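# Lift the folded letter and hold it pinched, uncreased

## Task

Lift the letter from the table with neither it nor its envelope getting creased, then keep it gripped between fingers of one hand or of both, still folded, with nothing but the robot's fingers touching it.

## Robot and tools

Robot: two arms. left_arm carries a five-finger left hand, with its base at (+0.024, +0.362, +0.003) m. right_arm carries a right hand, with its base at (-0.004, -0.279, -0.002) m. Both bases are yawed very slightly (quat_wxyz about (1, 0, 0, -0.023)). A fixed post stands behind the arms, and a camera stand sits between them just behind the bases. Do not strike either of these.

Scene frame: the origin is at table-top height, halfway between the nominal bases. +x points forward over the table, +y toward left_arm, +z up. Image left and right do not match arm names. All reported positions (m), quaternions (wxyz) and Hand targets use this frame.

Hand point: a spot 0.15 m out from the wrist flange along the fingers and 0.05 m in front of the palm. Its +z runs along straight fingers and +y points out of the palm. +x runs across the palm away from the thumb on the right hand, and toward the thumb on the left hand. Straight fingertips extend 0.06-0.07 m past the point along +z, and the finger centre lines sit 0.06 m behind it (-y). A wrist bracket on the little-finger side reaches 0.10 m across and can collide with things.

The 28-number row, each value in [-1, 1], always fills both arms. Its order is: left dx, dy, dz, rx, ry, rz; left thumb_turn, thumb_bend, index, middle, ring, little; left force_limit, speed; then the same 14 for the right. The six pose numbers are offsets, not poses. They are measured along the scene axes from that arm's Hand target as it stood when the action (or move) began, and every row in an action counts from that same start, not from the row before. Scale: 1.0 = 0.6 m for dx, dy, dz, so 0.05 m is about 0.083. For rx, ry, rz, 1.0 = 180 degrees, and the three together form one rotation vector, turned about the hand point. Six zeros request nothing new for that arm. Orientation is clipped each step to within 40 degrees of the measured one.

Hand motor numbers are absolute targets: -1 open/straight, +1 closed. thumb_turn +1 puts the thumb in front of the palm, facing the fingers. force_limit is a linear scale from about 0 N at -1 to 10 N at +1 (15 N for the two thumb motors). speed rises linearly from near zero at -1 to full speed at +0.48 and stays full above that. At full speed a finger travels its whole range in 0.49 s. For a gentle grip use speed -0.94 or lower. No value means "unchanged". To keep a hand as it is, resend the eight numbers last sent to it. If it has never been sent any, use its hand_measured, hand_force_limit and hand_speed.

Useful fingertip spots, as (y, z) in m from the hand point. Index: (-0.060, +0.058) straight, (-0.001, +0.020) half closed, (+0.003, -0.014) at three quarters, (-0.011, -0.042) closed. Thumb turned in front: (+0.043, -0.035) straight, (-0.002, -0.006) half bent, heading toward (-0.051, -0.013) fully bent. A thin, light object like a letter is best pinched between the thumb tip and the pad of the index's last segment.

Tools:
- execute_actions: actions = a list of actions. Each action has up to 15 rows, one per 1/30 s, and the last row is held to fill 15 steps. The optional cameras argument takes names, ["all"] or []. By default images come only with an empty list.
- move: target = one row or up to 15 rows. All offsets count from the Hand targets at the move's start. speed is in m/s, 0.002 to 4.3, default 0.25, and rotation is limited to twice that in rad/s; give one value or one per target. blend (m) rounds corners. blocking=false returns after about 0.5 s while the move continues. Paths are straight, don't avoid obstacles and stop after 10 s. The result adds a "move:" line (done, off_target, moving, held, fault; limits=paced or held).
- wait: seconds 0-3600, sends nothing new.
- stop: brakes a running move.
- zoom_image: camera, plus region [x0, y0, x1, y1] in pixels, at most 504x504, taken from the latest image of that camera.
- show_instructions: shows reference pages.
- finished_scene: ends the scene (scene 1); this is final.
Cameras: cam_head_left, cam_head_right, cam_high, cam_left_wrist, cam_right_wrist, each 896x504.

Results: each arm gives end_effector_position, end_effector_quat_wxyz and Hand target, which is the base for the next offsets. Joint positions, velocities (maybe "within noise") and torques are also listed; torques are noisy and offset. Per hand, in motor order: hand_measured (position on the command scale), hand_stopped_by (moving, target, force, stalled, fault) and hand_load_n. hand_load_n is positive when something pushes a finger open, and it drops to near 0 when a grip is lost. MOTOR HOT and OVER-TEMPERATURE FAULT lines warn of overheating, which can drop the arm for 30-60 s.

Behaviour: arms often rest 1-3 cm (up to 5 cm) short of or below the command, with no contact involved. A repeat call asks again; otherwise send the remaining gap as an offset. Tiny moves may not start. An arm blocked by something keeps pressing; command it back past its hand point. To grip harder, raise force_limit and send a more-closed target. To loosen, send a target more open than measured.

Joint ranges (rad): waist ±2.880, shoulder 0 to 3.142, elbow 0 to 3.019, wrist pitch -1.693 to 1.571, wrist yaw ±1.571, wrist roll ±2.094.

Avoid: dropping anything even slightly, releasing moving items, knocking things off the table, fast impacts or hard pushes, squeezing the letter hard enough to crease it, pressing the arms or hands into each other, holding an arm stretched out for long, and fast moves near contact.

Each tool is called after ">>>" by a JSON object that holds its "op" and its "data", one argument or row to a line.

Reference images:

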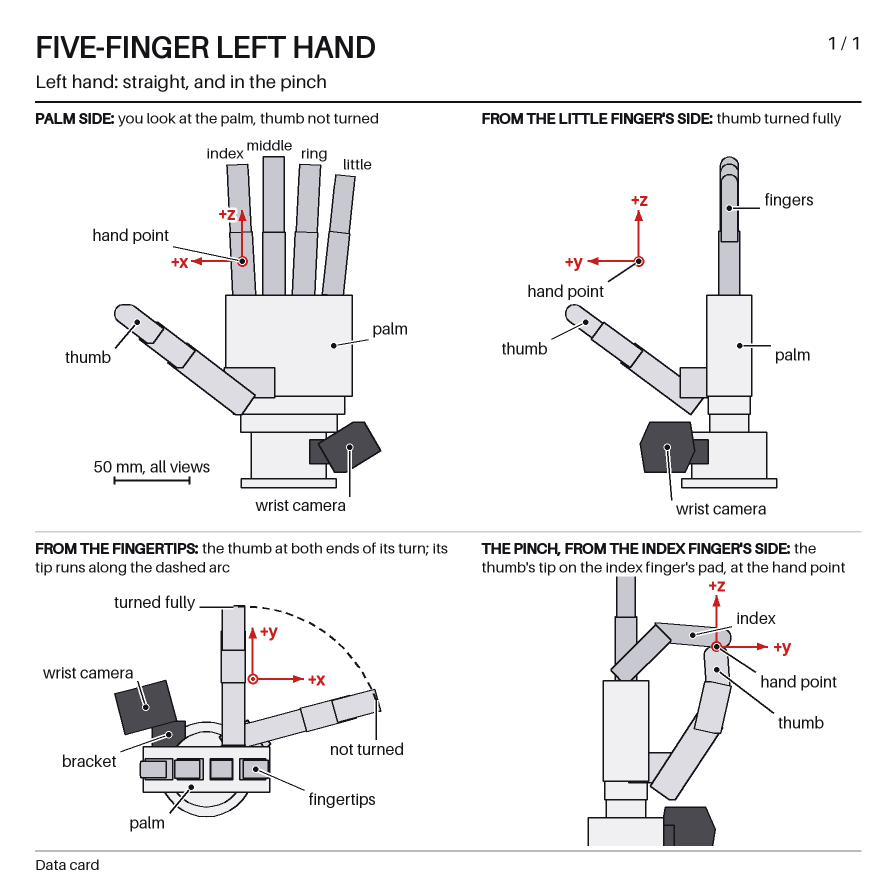

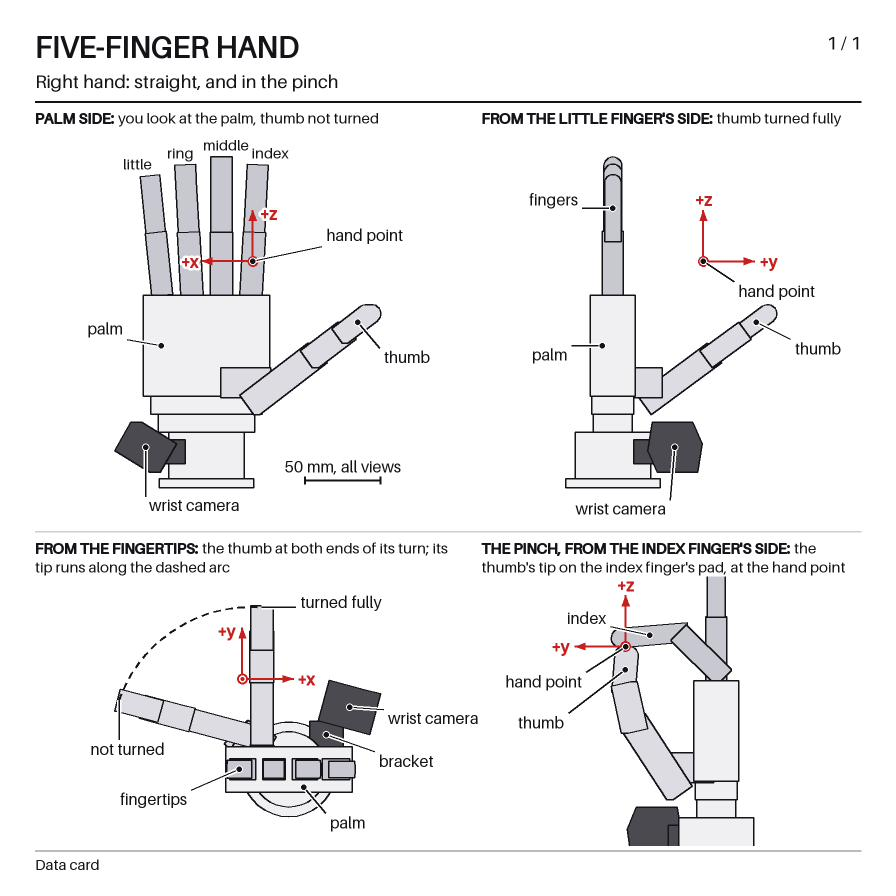

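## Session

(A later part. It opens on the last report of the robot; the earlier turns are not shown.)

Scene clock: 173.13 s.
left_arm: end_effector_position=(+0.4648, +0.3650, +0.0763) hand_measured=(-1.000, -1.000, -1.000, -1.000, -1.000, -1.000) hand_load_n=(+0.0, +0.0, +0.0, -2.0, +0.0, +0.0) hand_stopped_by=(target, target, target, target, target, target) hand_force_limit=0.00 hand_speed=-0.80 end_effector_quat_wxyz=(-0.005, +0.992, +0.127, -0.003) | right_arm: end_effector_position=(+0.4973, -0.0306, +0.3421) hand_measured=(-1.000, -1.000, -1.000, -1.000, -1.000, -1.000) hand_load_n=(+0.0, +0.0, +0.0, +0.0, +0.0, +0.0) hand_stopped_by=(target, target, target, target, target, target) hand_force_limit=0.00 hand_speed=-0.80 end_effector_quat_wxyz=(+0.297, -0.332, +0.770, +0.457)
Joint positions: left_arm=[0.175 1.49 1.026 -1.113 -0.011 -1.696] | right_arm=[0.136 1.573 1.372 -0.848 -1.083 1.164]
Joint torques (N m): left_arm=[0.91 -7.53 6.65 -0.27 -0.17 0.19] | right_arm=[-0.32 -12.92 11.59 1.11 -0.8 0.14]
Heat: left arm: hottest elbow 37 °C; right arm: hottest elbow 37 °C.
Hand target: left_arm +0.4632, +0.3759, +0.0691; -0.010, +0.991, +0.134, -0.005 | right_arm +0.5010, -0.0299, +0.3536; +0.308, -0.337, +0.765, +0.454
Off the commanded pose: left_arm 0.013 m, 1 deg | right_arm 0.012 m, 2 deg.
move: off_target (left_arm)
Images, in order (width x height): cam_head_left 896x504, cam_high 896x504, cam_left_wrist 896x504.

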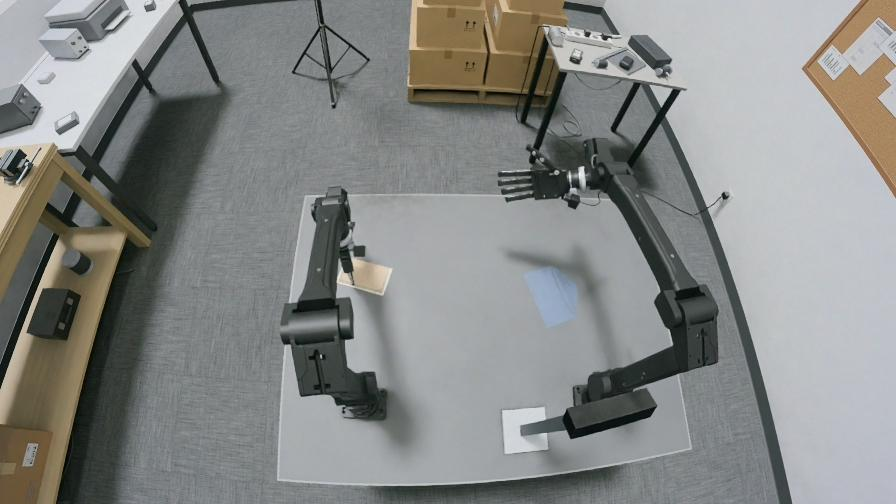

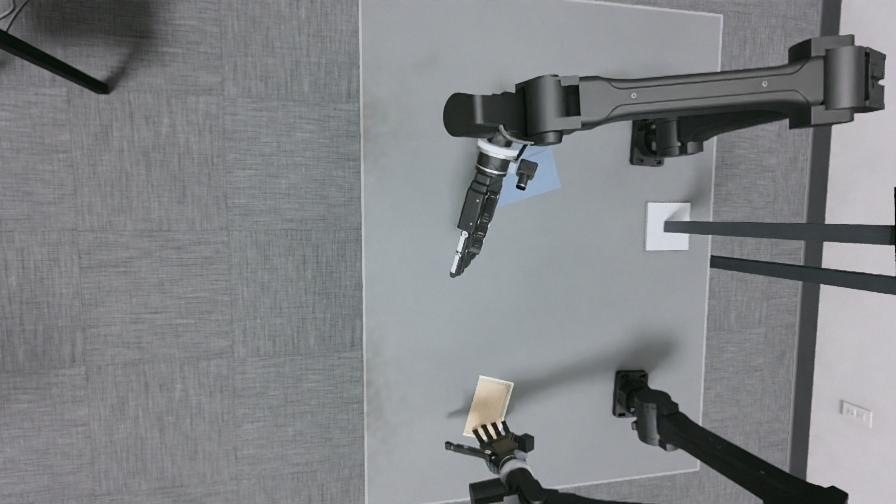

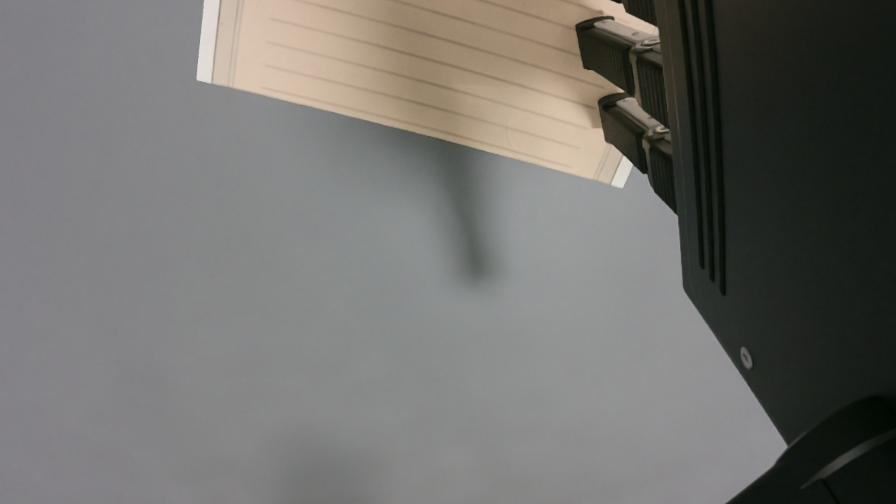

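>>> {"op": "move", "data": {
  "target": [0, 0.235, 0, 0, 0, 0.06, -1,-1,-1,-1,-1,-1,0,-0.8, 0,0,0,0,0,0,-1,-1,-1,-1,-1,-1,0,-0.8],
  "speed": 0.07,
  "cameras": ["cam_left_wrist","cam_head_left","cam_head_right","cam_high"]
}}

>>> {"op": "zoom_image", "data": {
  "camera": "cam_high",
  "region": [360, 364, 560, 504]
}}

>>> {"op": "zoom_image", "data": {
  "camera": "cam_head_right",
  "region": [240, 170, 400, 330]
}}

Scene clock: 181.27 s.
left_arm: end_effector_position=(+0.4596, +0.5012, +0.0761) hand_measured=(-1.000, -1.000, -1.000, -1.000, -1.000, -1.000) hand_load_n=(+0.0, +0.0, +0.0, -3.0, +0.0, +0.0) hand_stopped_by=(target, target, target, target, target, target) hand_force_limit=0.00 hand_speed=-0.80 end_effector_quat_wxyz=(-0.004, +0.976, +0.218, -0.001) | right_arm: end_effector_position=(+0.4973, -0.0306, +0.3421) hand_measured=(-1.000, -1.000, -1.000, -1.000, -1.000, -1.000) hand_load_n=(+0.0, +0.0, +0.0, +0.0, +0.0, +0.0) hand_stopped_by=(target, target, target, target, target, target) hand_force_limit=0.00 hand_speed=-0.80 end_effector_quat_wxyz=(+0.297, -0.332, +0.770, +0.457)
Joint positions: left_arm=[0.483 1.544 1.086 -1.113 -0.009 -1.573] | right_arm=[0.136 1.573 1.372 -0.848 -1.083 1.164]
Joint torques (N m): left_arm=[1.08 -6.3 9.26 -0.66 -0.25 0.2] | right_arm=[-0.32 -13.04 11.59 1.11 -0.8 0.14]
Heat: left arm: hottest elbow 37 °C; right arm: hottest elbow 37 °C.
Hand target: left_arm +0.4632, +0.5169, +0.0691; -0.010, +0.974, +0.227, -0.006 | right_arm +0.5010, -0.0299, +0.3536; +0.308, -0.337, +0.765, +0.454
Off the commanded pose: left_arm 0.018 m, 1 deg | right_arm 0.012 m, 2 deg.
move: off_target (left_arm)
Images, in order (width x height): cam_head_left 896x504, cam_head_right 896x504, cam_high 896x504, cam_left_wrist 896x504.

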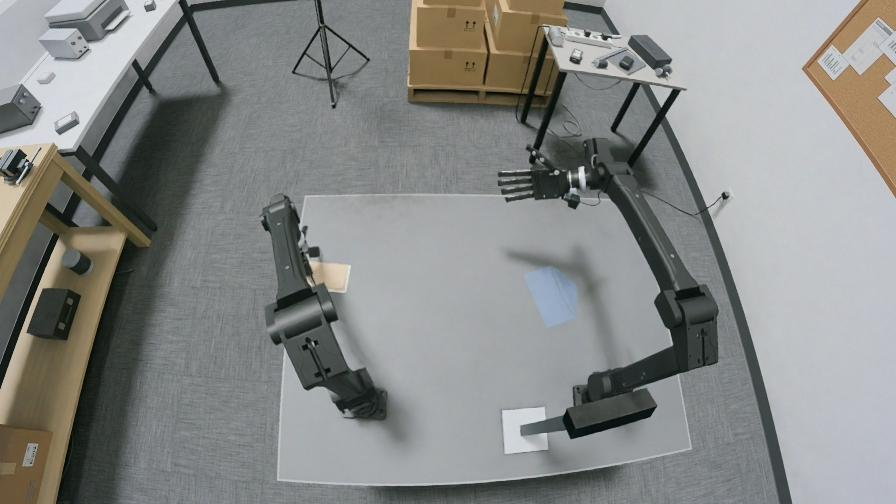

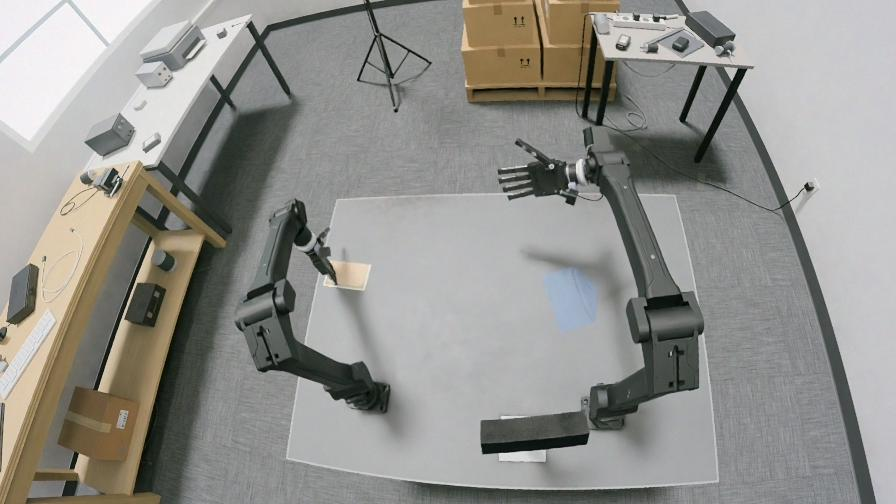

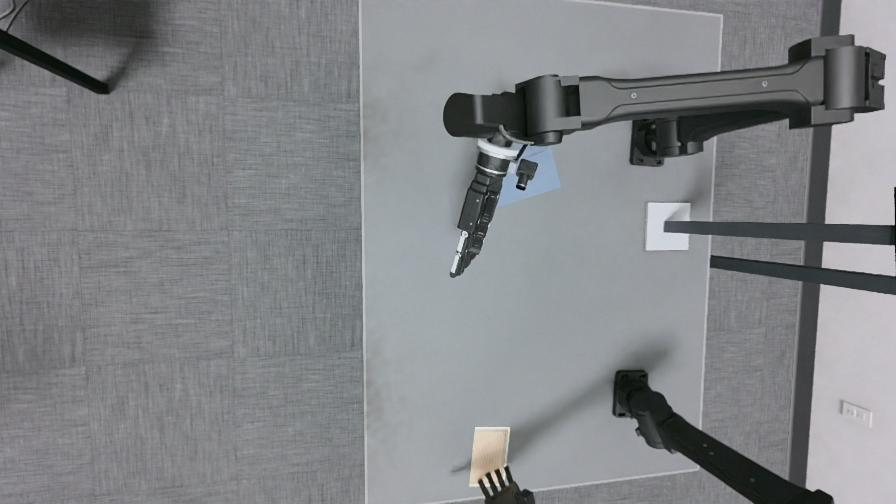

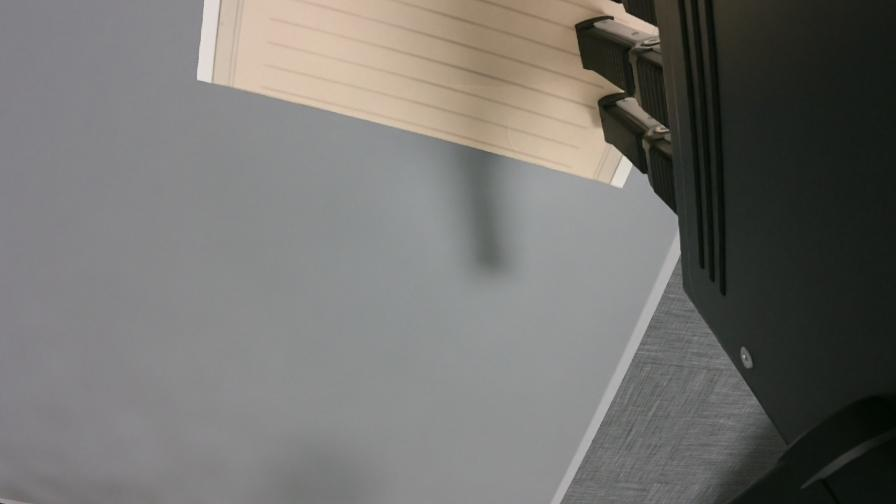

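Scaled by 2.520 from the camera's image (finer frame: 1280x720).

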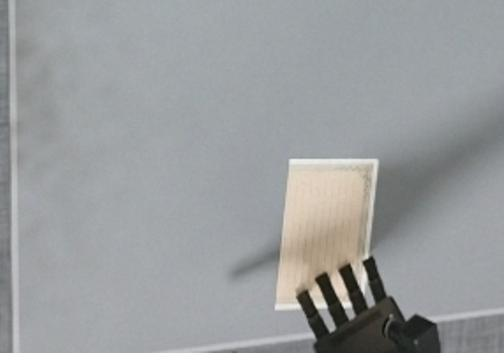

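Scaled by 3.150 from the camera's image (finer frame: 1280x720).

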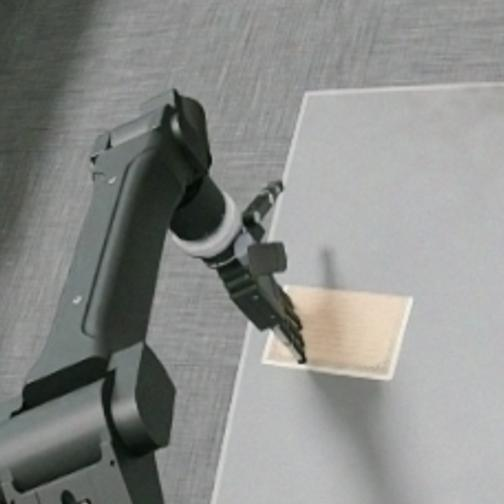

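>>> {"op": "move", "data": {
  "target": [
    [0, 0, 0.06, 0, 0, 0, -1,-1,-1,-1,-1,-1,0,-0.8, 0,0,0,0,0,0,-1,-1,-1,-1,-1,-1,0,-0.8],
    [-0.006, -0.1, 0.06, 0, 0, 0, -1,-1,-1,-1,-1,-1,0,-0.8, 0,0,0,0,0,0,-1,-1,-1,-1,-1,-1,0,-0.8]
  ],
  "speed": 0.08,
  "cameras": ["cam_left_wrist","cam_head_left","cam_head_right","cam_high"]
}}

>>> {"op": "zoom_image", "data": {
  "camera": "cam_high",
  "region": [360, 364, 560, 504]
}}

Scene clock: 190.73 s.
left_arm: end_effector_position=(+0.4563, +0.4571, +0.0948) hand_measured=(-1.000, -1.000, -1.000, -1.000, -1.000, -1.000) hand_load_n=(+0.0, +0.0, +0.0, +0.0, +0.0, +0.0) hand_stopped_by=(target, target, target, target, target, target) hand_force_limit=0.00 hand_speed=-0.80 end_effector_quat_wxyz=(-0.006, +0.975, +0.223, -0.017) | right_arm: end_effector_position=(+0.4973, -0.0306, +0.3421) hand_measured=(-1.000, -1.000, -1.000, -1.000, -1.000, -1.000) hand_load_n=(+0.0, +0.0, +0.0, +0.0, +0.0, +0.0) hand_stopped_by=(target, target, target, target, target, target) hand_force_limit=0.00 hand_speed=-0.80 end_effector_quat_wxyz=(+0.297, -0.332, +0.770, +0.457)
Joint positions: left_arm=[0.384 1.492 1.085 -1.196 -0.015 -1.682] | right_arm=[0.136 1.573 1.372 -0.848 -1.083 1.164]
Joint torques (N m): left_arm=[-1.49 -9.88 8.08 -1.03 -0.03 -0.04] | right_arm=[-0.32 -12.92 11.63 1.1 -0.8 0.14]
Heat: left arm: hottest elbow 38 °C; right arm: hottest elbow 37 °C.
Hand target: left_arm +0.4596, +0.4569, +0.1051; -0.010, +0.974, +0.227, -0.006 | right_arm +0.5010, -0.0299, +0.3536; +0.308, -0.337, +0.765, +0.454
Off the commanded pose: left_arm 0.011 m, 1 deg | right_arm 0.012 m, 2 deg.
move: off_target (left_arm)
Images, in order (width x height): cam_head_left 896x504, cam_head_right 896x504, cam_high 896x504, cam_left_wrist 896x504.

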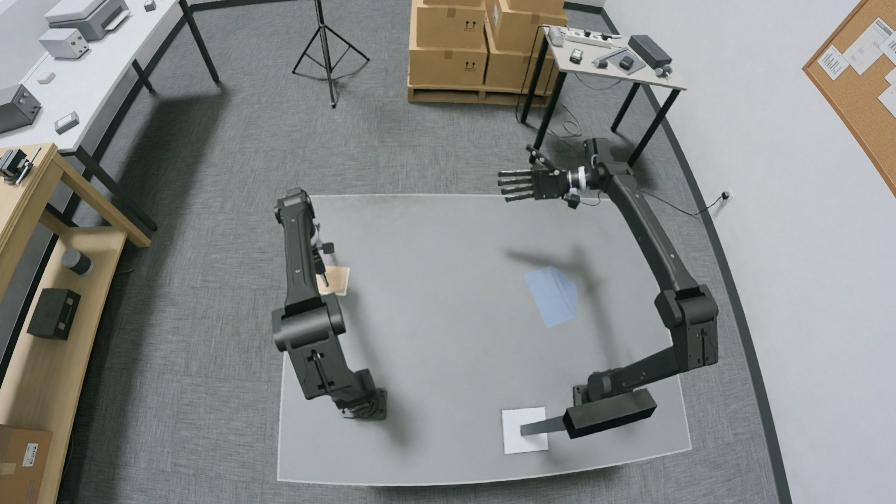

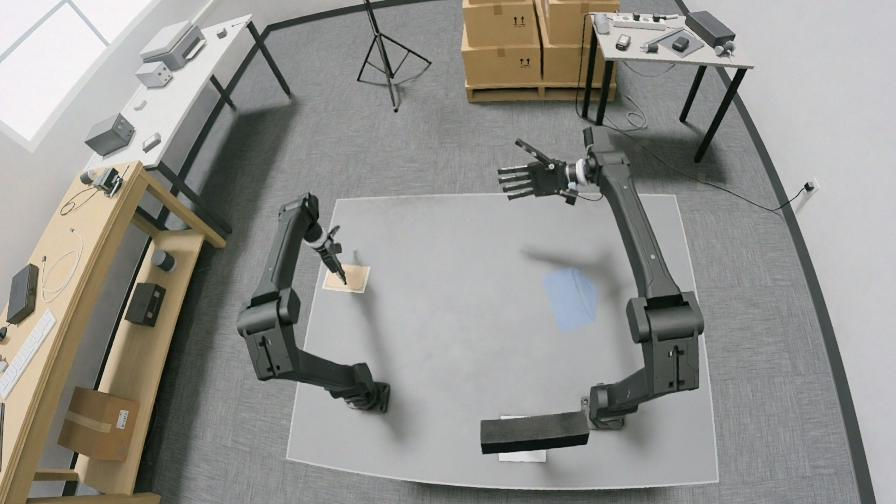

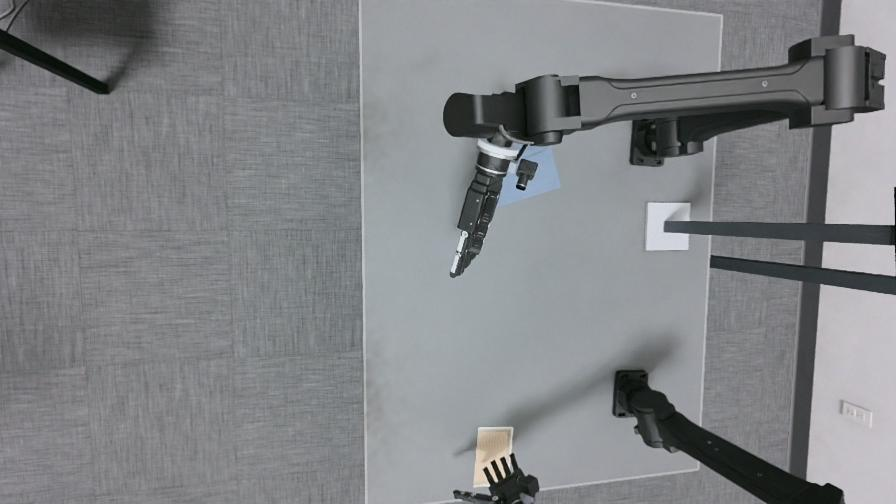

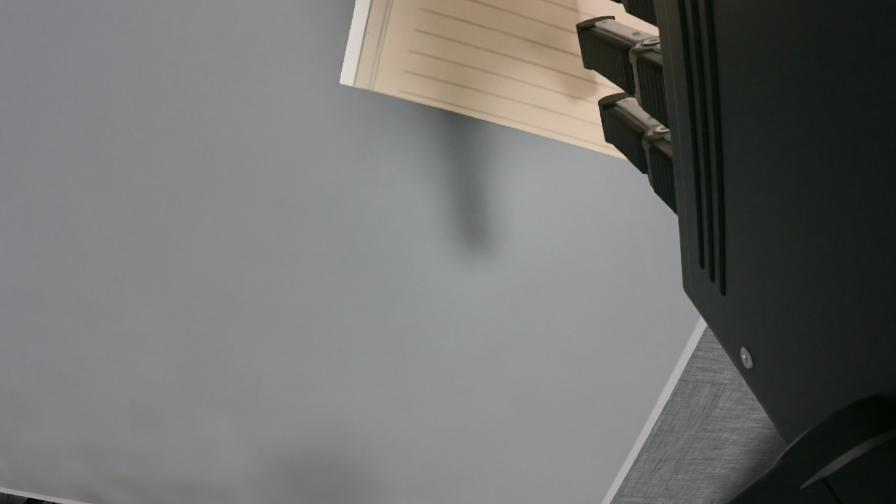

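Scaled by 2.520 from the camera's image (finer frame: 1280x720).

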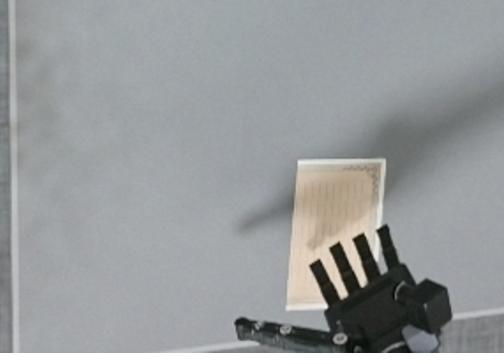

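>>> {"op": "move", "data": {
  "target": [
    [0, -0.02, 0, 0, 0, 0, -1,-1,-1,-1,-1,-1,0,-0.8, 0,0,0,0,0,0,-1,-1,-1,-1,-1,-1,0,-0.8],
    [0, -0.02, -0.062, 0, 0, 0, -1,-1,-1,-1,-1,-1,0,-0.8, 0,0,0,0,0,0,-1,-1,-1,-1,-1,-1,0,-0.8],
    [0, 0.08, -0.062, 0, 0, 0.04, -1,-1,-1,-1,-1,-1,0,-0.8, 0,0,0,0,0,0,-1,-1,-1,-1,-1,-1,0,-0.8]
  ],
  "speed": 0.06,
  "cameras": ["cam_left_wrist","cam_head_left","cam_head_right","cam_high"]
}}

>>> {"op": "zoom_image", "data": {
  "camera": "cam_high",
  "region": [360, 364, 560, 504]
}}

Scene clock: 199.40 s.
left_arm: end_effector_position=(+0.4537, +0.4870, +0.0762) hand_measured=(-1.000, -1.000, -1.000, -1.000, -1.000, -1.000) hand_load_n=(+0.0, +0.0, +0.0, -3.0, +0.0, +0.0) hand_stopped_by=(target, target, target, target, target, target) hand_force_limit=0.00 hand_speed=-0.80 end_effector_quat_wxyz=(-0.003, +0.963, +0.269, -0.005) | right_arm: end_effector_position=(+0.4973, -0.0306, +0.3421) hand_measured=(-1.000, -1.000, -1.000, -1.000, -1.000, -1.000) hand_load_n=(+0.0, +0.0, +0.5, +0.0, +0.0, +0.0) hand_stopped_by=(target, target, target, target, target, target) hand_force_limit=0.00 hand_speed=-0.80 end_effector_quat_wxyz=(+0.297, -0.332, +0.770, +0.457)
Joint positions: left_arm=[0.45 1.507 1.045 -1.118 -0.008 -1.711] | right_arm=[0.136 1.573 1.372 -0.848 -1.083 1.164]
Joint torques (N m): left_arm=[1.26 -5.66 8.96 -0.25 -0.27 -0.03] | right_arm=[-0.32 -12.92 11.59 1.1 -0.8 0.14]
Heat: left arm: hottest elbow 38 °C; right arm: hottest elbow 38 °C.
Hand target: left_arm +0.4596, +0.5049, +0.0679; -0.009, +0.958, +0.287, -0.006 | right_arm +0.5010, -0.0299, +0.3536; +0.308, -0.337, +0.765, +0.454
Off the commanded pose: left_arm 0.021 m, 2 deg | right_arm 0.012 m, 2 deg.
move: off_target (left_arm)
Images, in order (width x height): cam_head_left 896x504, cam_head_right 896x504, cam_high 896x504, cam_left_wrist 896x504.

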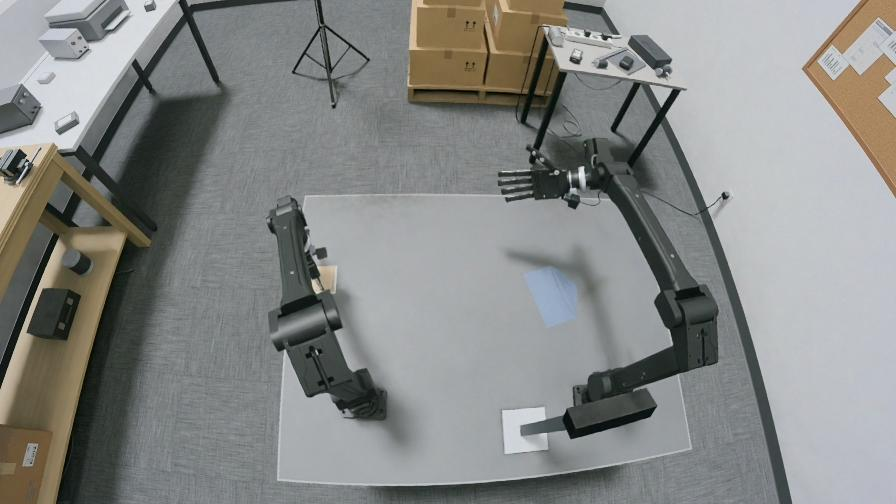

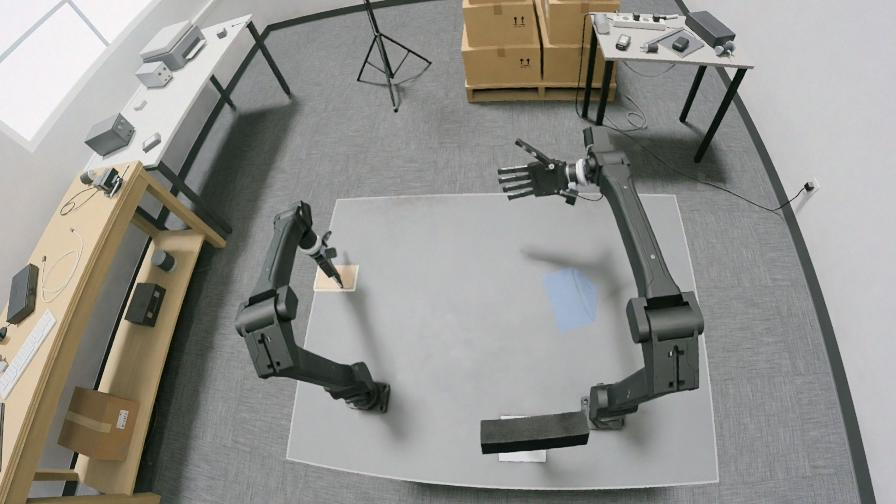

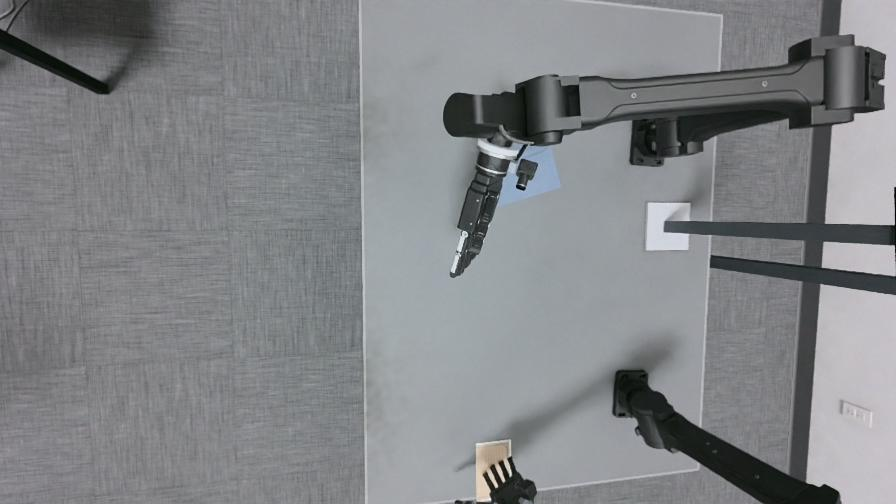

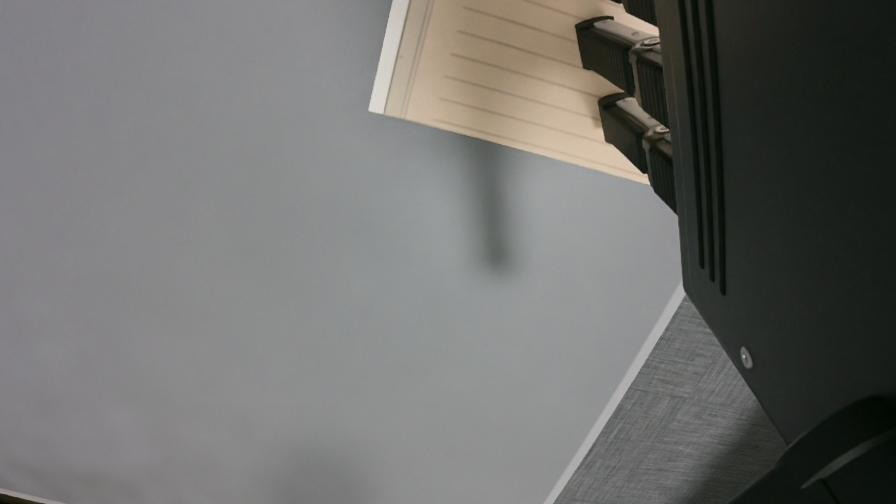

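Scaled by 2.520 from the camera's image (finer frame: 1280x720).

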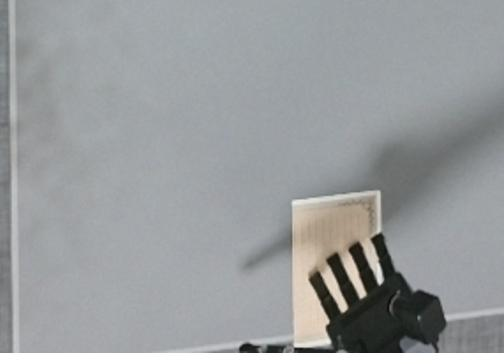

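>>> {"op": "move", "data": {
  "target": [0, 0.082, 0, 0, 0, 0, -1,-1,-1,-1,-1,-1,0,-0.8, 0,0,0,0,0,0,-1,-1,-1,-1,-1,-1,0,-0.8],
  "speed": 0.06,
  "cameras": ["cam_left_wrist","cam_head_left","cam_head_right","cam_high"]
}}

>>> {"op": "zoom_image", "data": {
  "camera": "cam_high",
  "region": [360, 364, 560, 504]
}}

>>> {"op": "zoom_image", "data": {
  "camera": "cam_head_right",
  "region": [240, 190, 400, 330]
}}

>>> {"op": "zoom_image", "data": {
  "camera": "cam_head_left",
  "region": [240, 190, 400, 330]
}}

Scene clock: 204.43 s.
left_arm: end_effector_position=(+0.4569, +0.5371, +0.0762) hand_measured=(-1.000, -1.000, -1.000, -1.000, -1.000, -1.000) hand_load_n=(+0.0, +0.0, +0.0, -2.5, +0.0, +0.5) hand_stopped_by=(target, target, target, target, target, target) hand_force_limit=0.00 hand_speed=-0.80 end_effector_quat_wxyz=(-0.003, +0.960, +0.279, -0.002) | right_arm: end_effector_position=(+0.4973, -0.0306, +0.3421) hand_measured=(-1.000, -1.000, -1.000, -1.000, -1.000, -1.000) hand_load_n=(+0.5, -0.5, +0.0, +0.0, +0.0, +0.0) hand_stopped_by=(target, target, target, target, target, target) hand_force_limit=0.00 hand_speed=-0.80 end_effector_quat_wxyz=(+0.297, -0.332, +0.770, +0.457)
Joint positions: left_arm=[0.552 1.561 1.106 -1.118 -0.008 -1.63] | right_arm=[0.136 1.573 1.372 -0.848 -1.083 1.164]
Joint torques (N m): left_arm=[1.14 -6.36 9.28 -0.58 -0.31 0.19] | right_arm=[-0.32 -12.86 11.59 1.11 -0.8 0.13]
Heat: left arm: hottest elbow 38 °C; right arm: hottest elbow 38 °C.
Hand target: left_arm +0.4596, +0.5541, +0.0679; -0.009, +0.958, +0.287, -0.006 | right_arm +0.5010, -0.0299, +0.3536; +0.308, -0.337, +0.765, +0.454
Off the commanded pose: left_arm 0.019 m, 1 deg | right_arm 0.012 m, 2 deg.
move: off_target (left_arm)
Images, in order (width x height): cam_head_left 896x504, cam_head_right 896x504, cam_high 896x504, cam_left_wrist 896x504.

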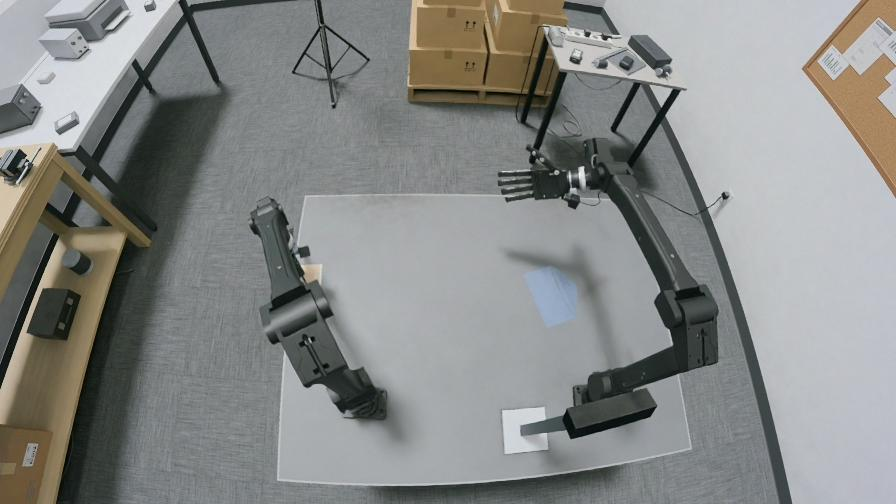

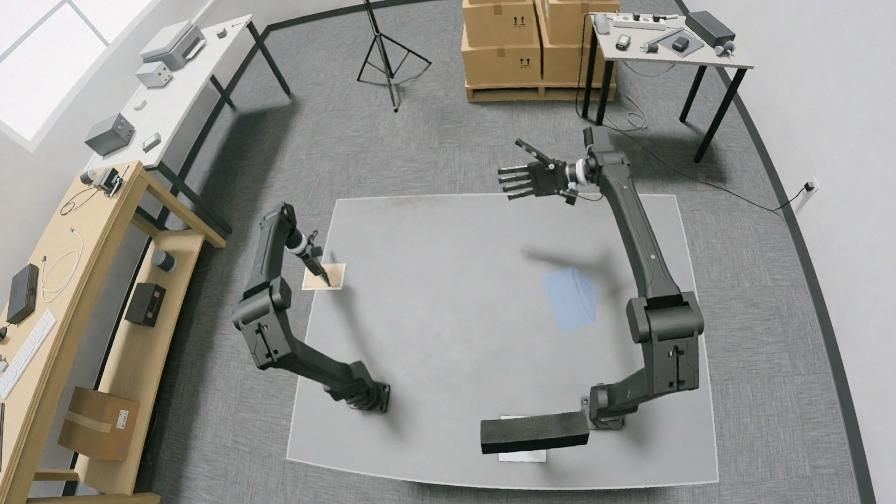

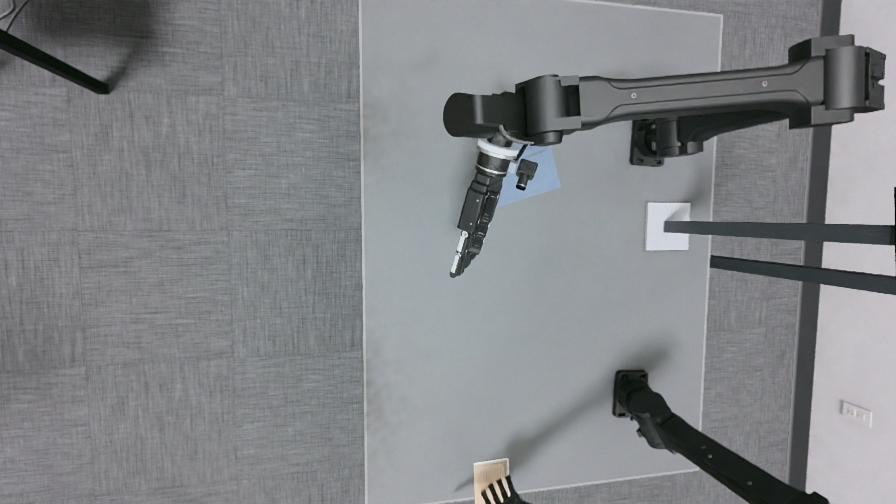

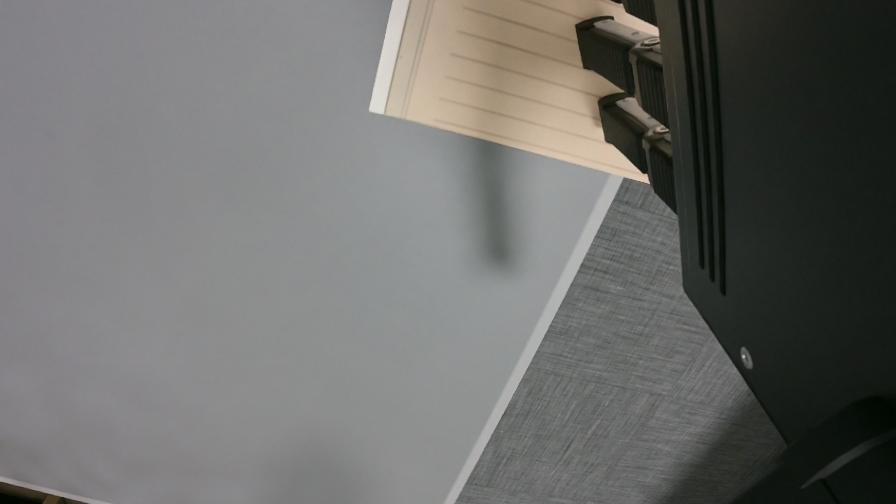

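Scaled by 2.520 from the camera's image (finer frame: 1280x720).

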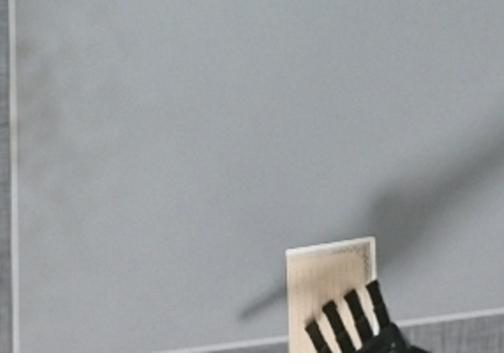

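Scaled by 3.150 from the camera's image (finer frame: 1280x720).

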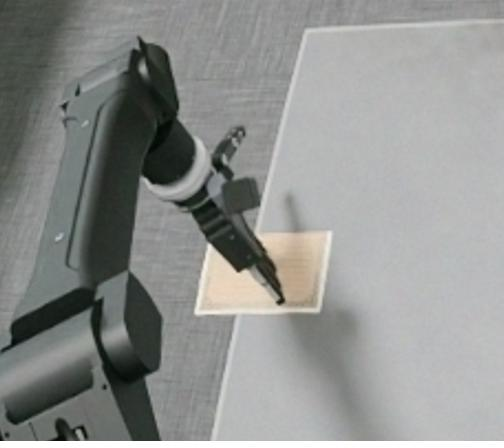

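Scaled by 3.150 from the camera's image (finer frame: 1280x720).

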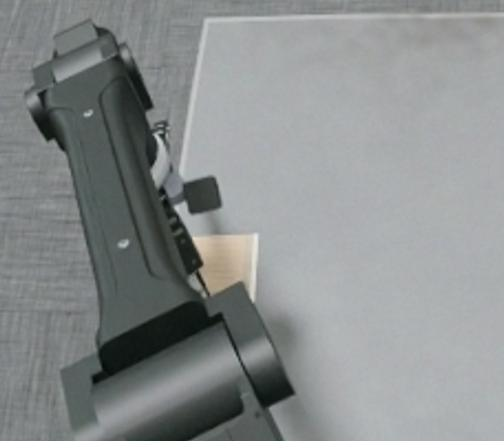

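>>> {"op": "move", "data": {
  "target": [
    [0, -0.013, 0.01, 0, 0, 0, -1,-1,-1,-1,-1,-1,0,-0.8, 0,0,0,0,0,0,-1,-1,-1,-1,-1,-1,0,-0.8],
    [0, -0.013, 0.2, 0, 0, 0, -1,-1,-1,-1,-1,-1,0,-0.8, 0,0,0,0,0,0,-1,-1,-1,-1,-1,-1,0,-0.8]
  ],
  "speed": [0.06, 0.12],
  "cameras": ["cam_left_wrist","cam_head_left","cam_head_right","cam_high"]
}}

>>> {"op": "zoom_image", "data": {
  "camera": "cam_head_right",
  "region": [240, 190, 400, 330]
}}

Scene clock: 226.33 s.
left_arm: end_effector_position=(+0.4464, +0.5358, +0.1617) hand_measured=(-1.000, -1.000, -1.000, -1.000, -1.000, -1.000) hand_load_n=(+0.0, +0.0, +0.0, +0.0, +0.0, +0.0) hand_stopped_by=(target, target, target, target, target, target) hand_force_limit=0.00 hand_speed=-0.80 end_effector_quat_wxyz=(+0.001, +0.959, +0.281, -0.034) | right_arm: end_effector_position=(+0.4973, -0.0306, +0.3421) hand_measured=(-1.000, -1.000, -1.000, -1.000, -1.000, -1.000) hand_load_n=(+0.0, -0.5, +0.0, +0.0, +0.0, +0.0) hand_stopped_by=(target, target, target, target, target, target) hand_force_limit=0.00 hand_speed=-0.80 end_effector_quat_wxyz=(+0.297, -0.332, +0.770, +0.457)
Joint positions: left_arm=[0.558 1.503 1.283 -1.417 -0.014 -1.628] | right_arm=[0.136 1.573 1.372 -0.848 -1.083 1.164]
Joint torques (N m): left_arm=[-0.32 -10.05 12.38 -1.28 -0.1 0.02] | right_arm=[-0.26 -12.92 11.59 1.1 -0.8 0.14]
Heat: left arm: hottest elbow 39 °C; right arm: hottest elbow 38 °C.
Hand target: left_arm +0.4596, +0.5463, +0.1879; -0.009, +0.958, +0.287, -0.006 | right_arm +0.5010, -0.0299, +0.3536; +0.308, -0.337, +0.765, +0.454
Off the commanded pose: left_arm 0.031 m, 3 deg | right_arm 0.012 m, 2 deg.
move: off_target (left_arm)
Images, in order (width x height): cam_head_left 896x504, cam_head_right 896x504, cam_high 896x504, cam_left_wrist 896x504.

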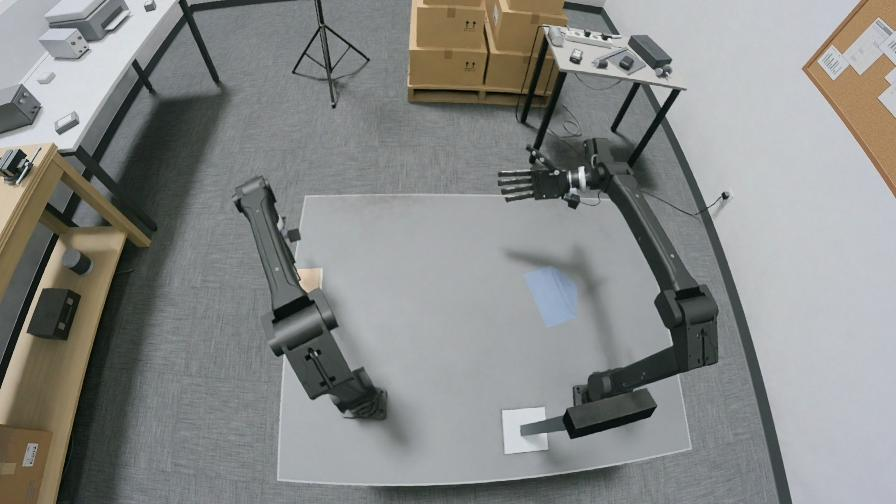

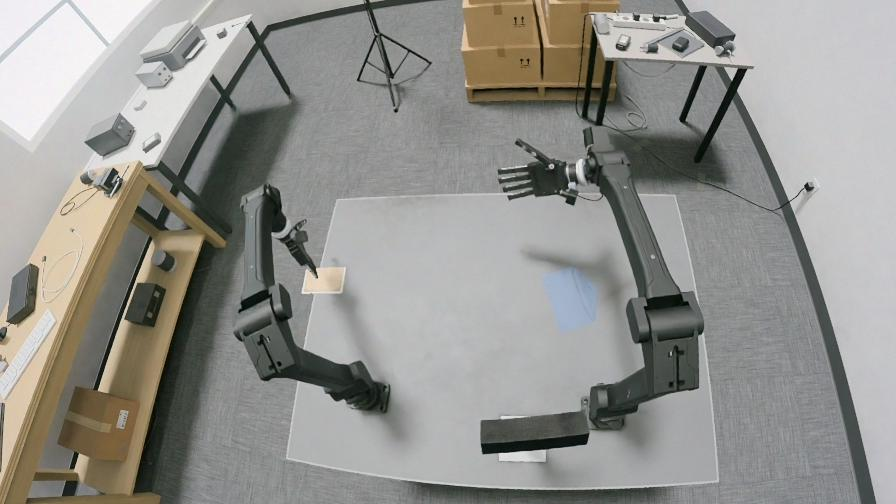

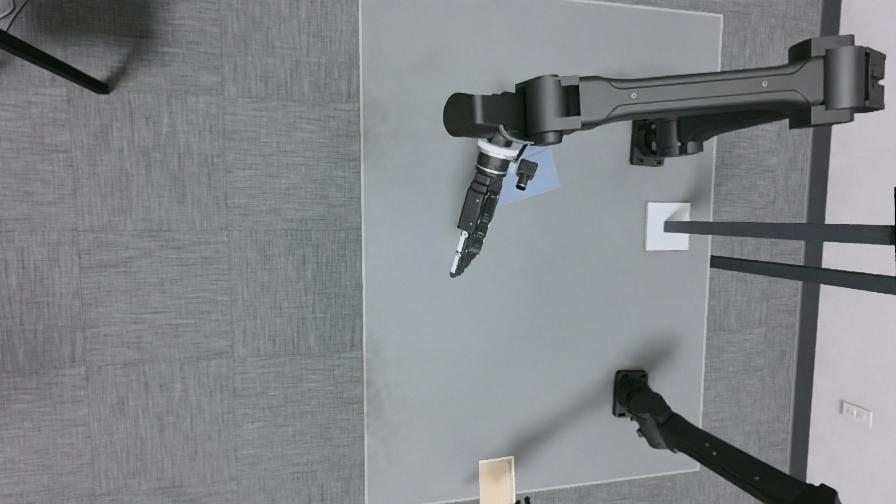

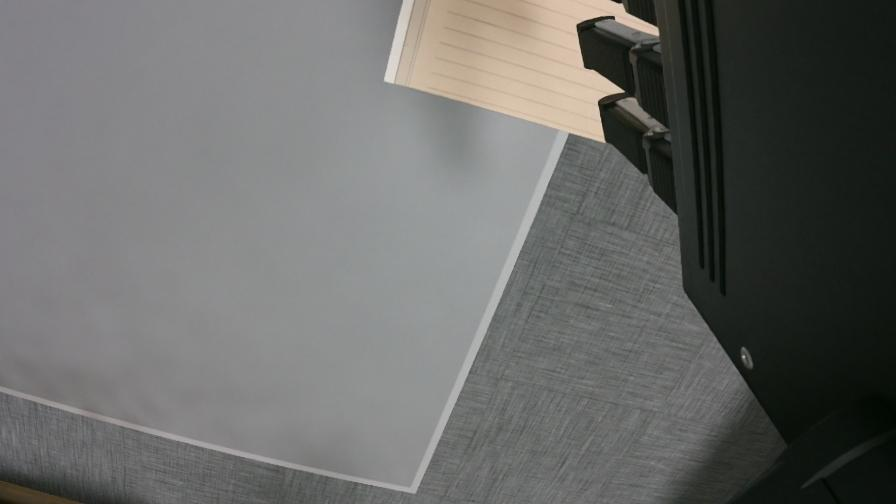

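Scaled by 3.150 from the camera's image (finer frame: 1280x720).

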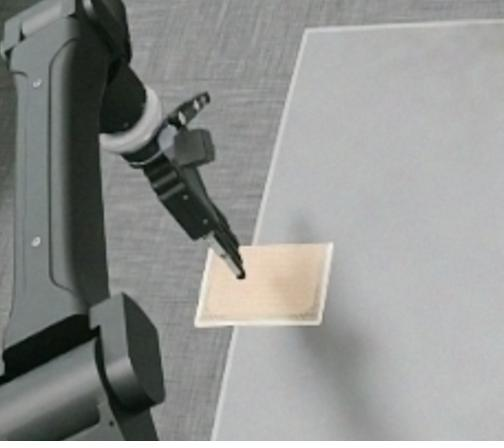

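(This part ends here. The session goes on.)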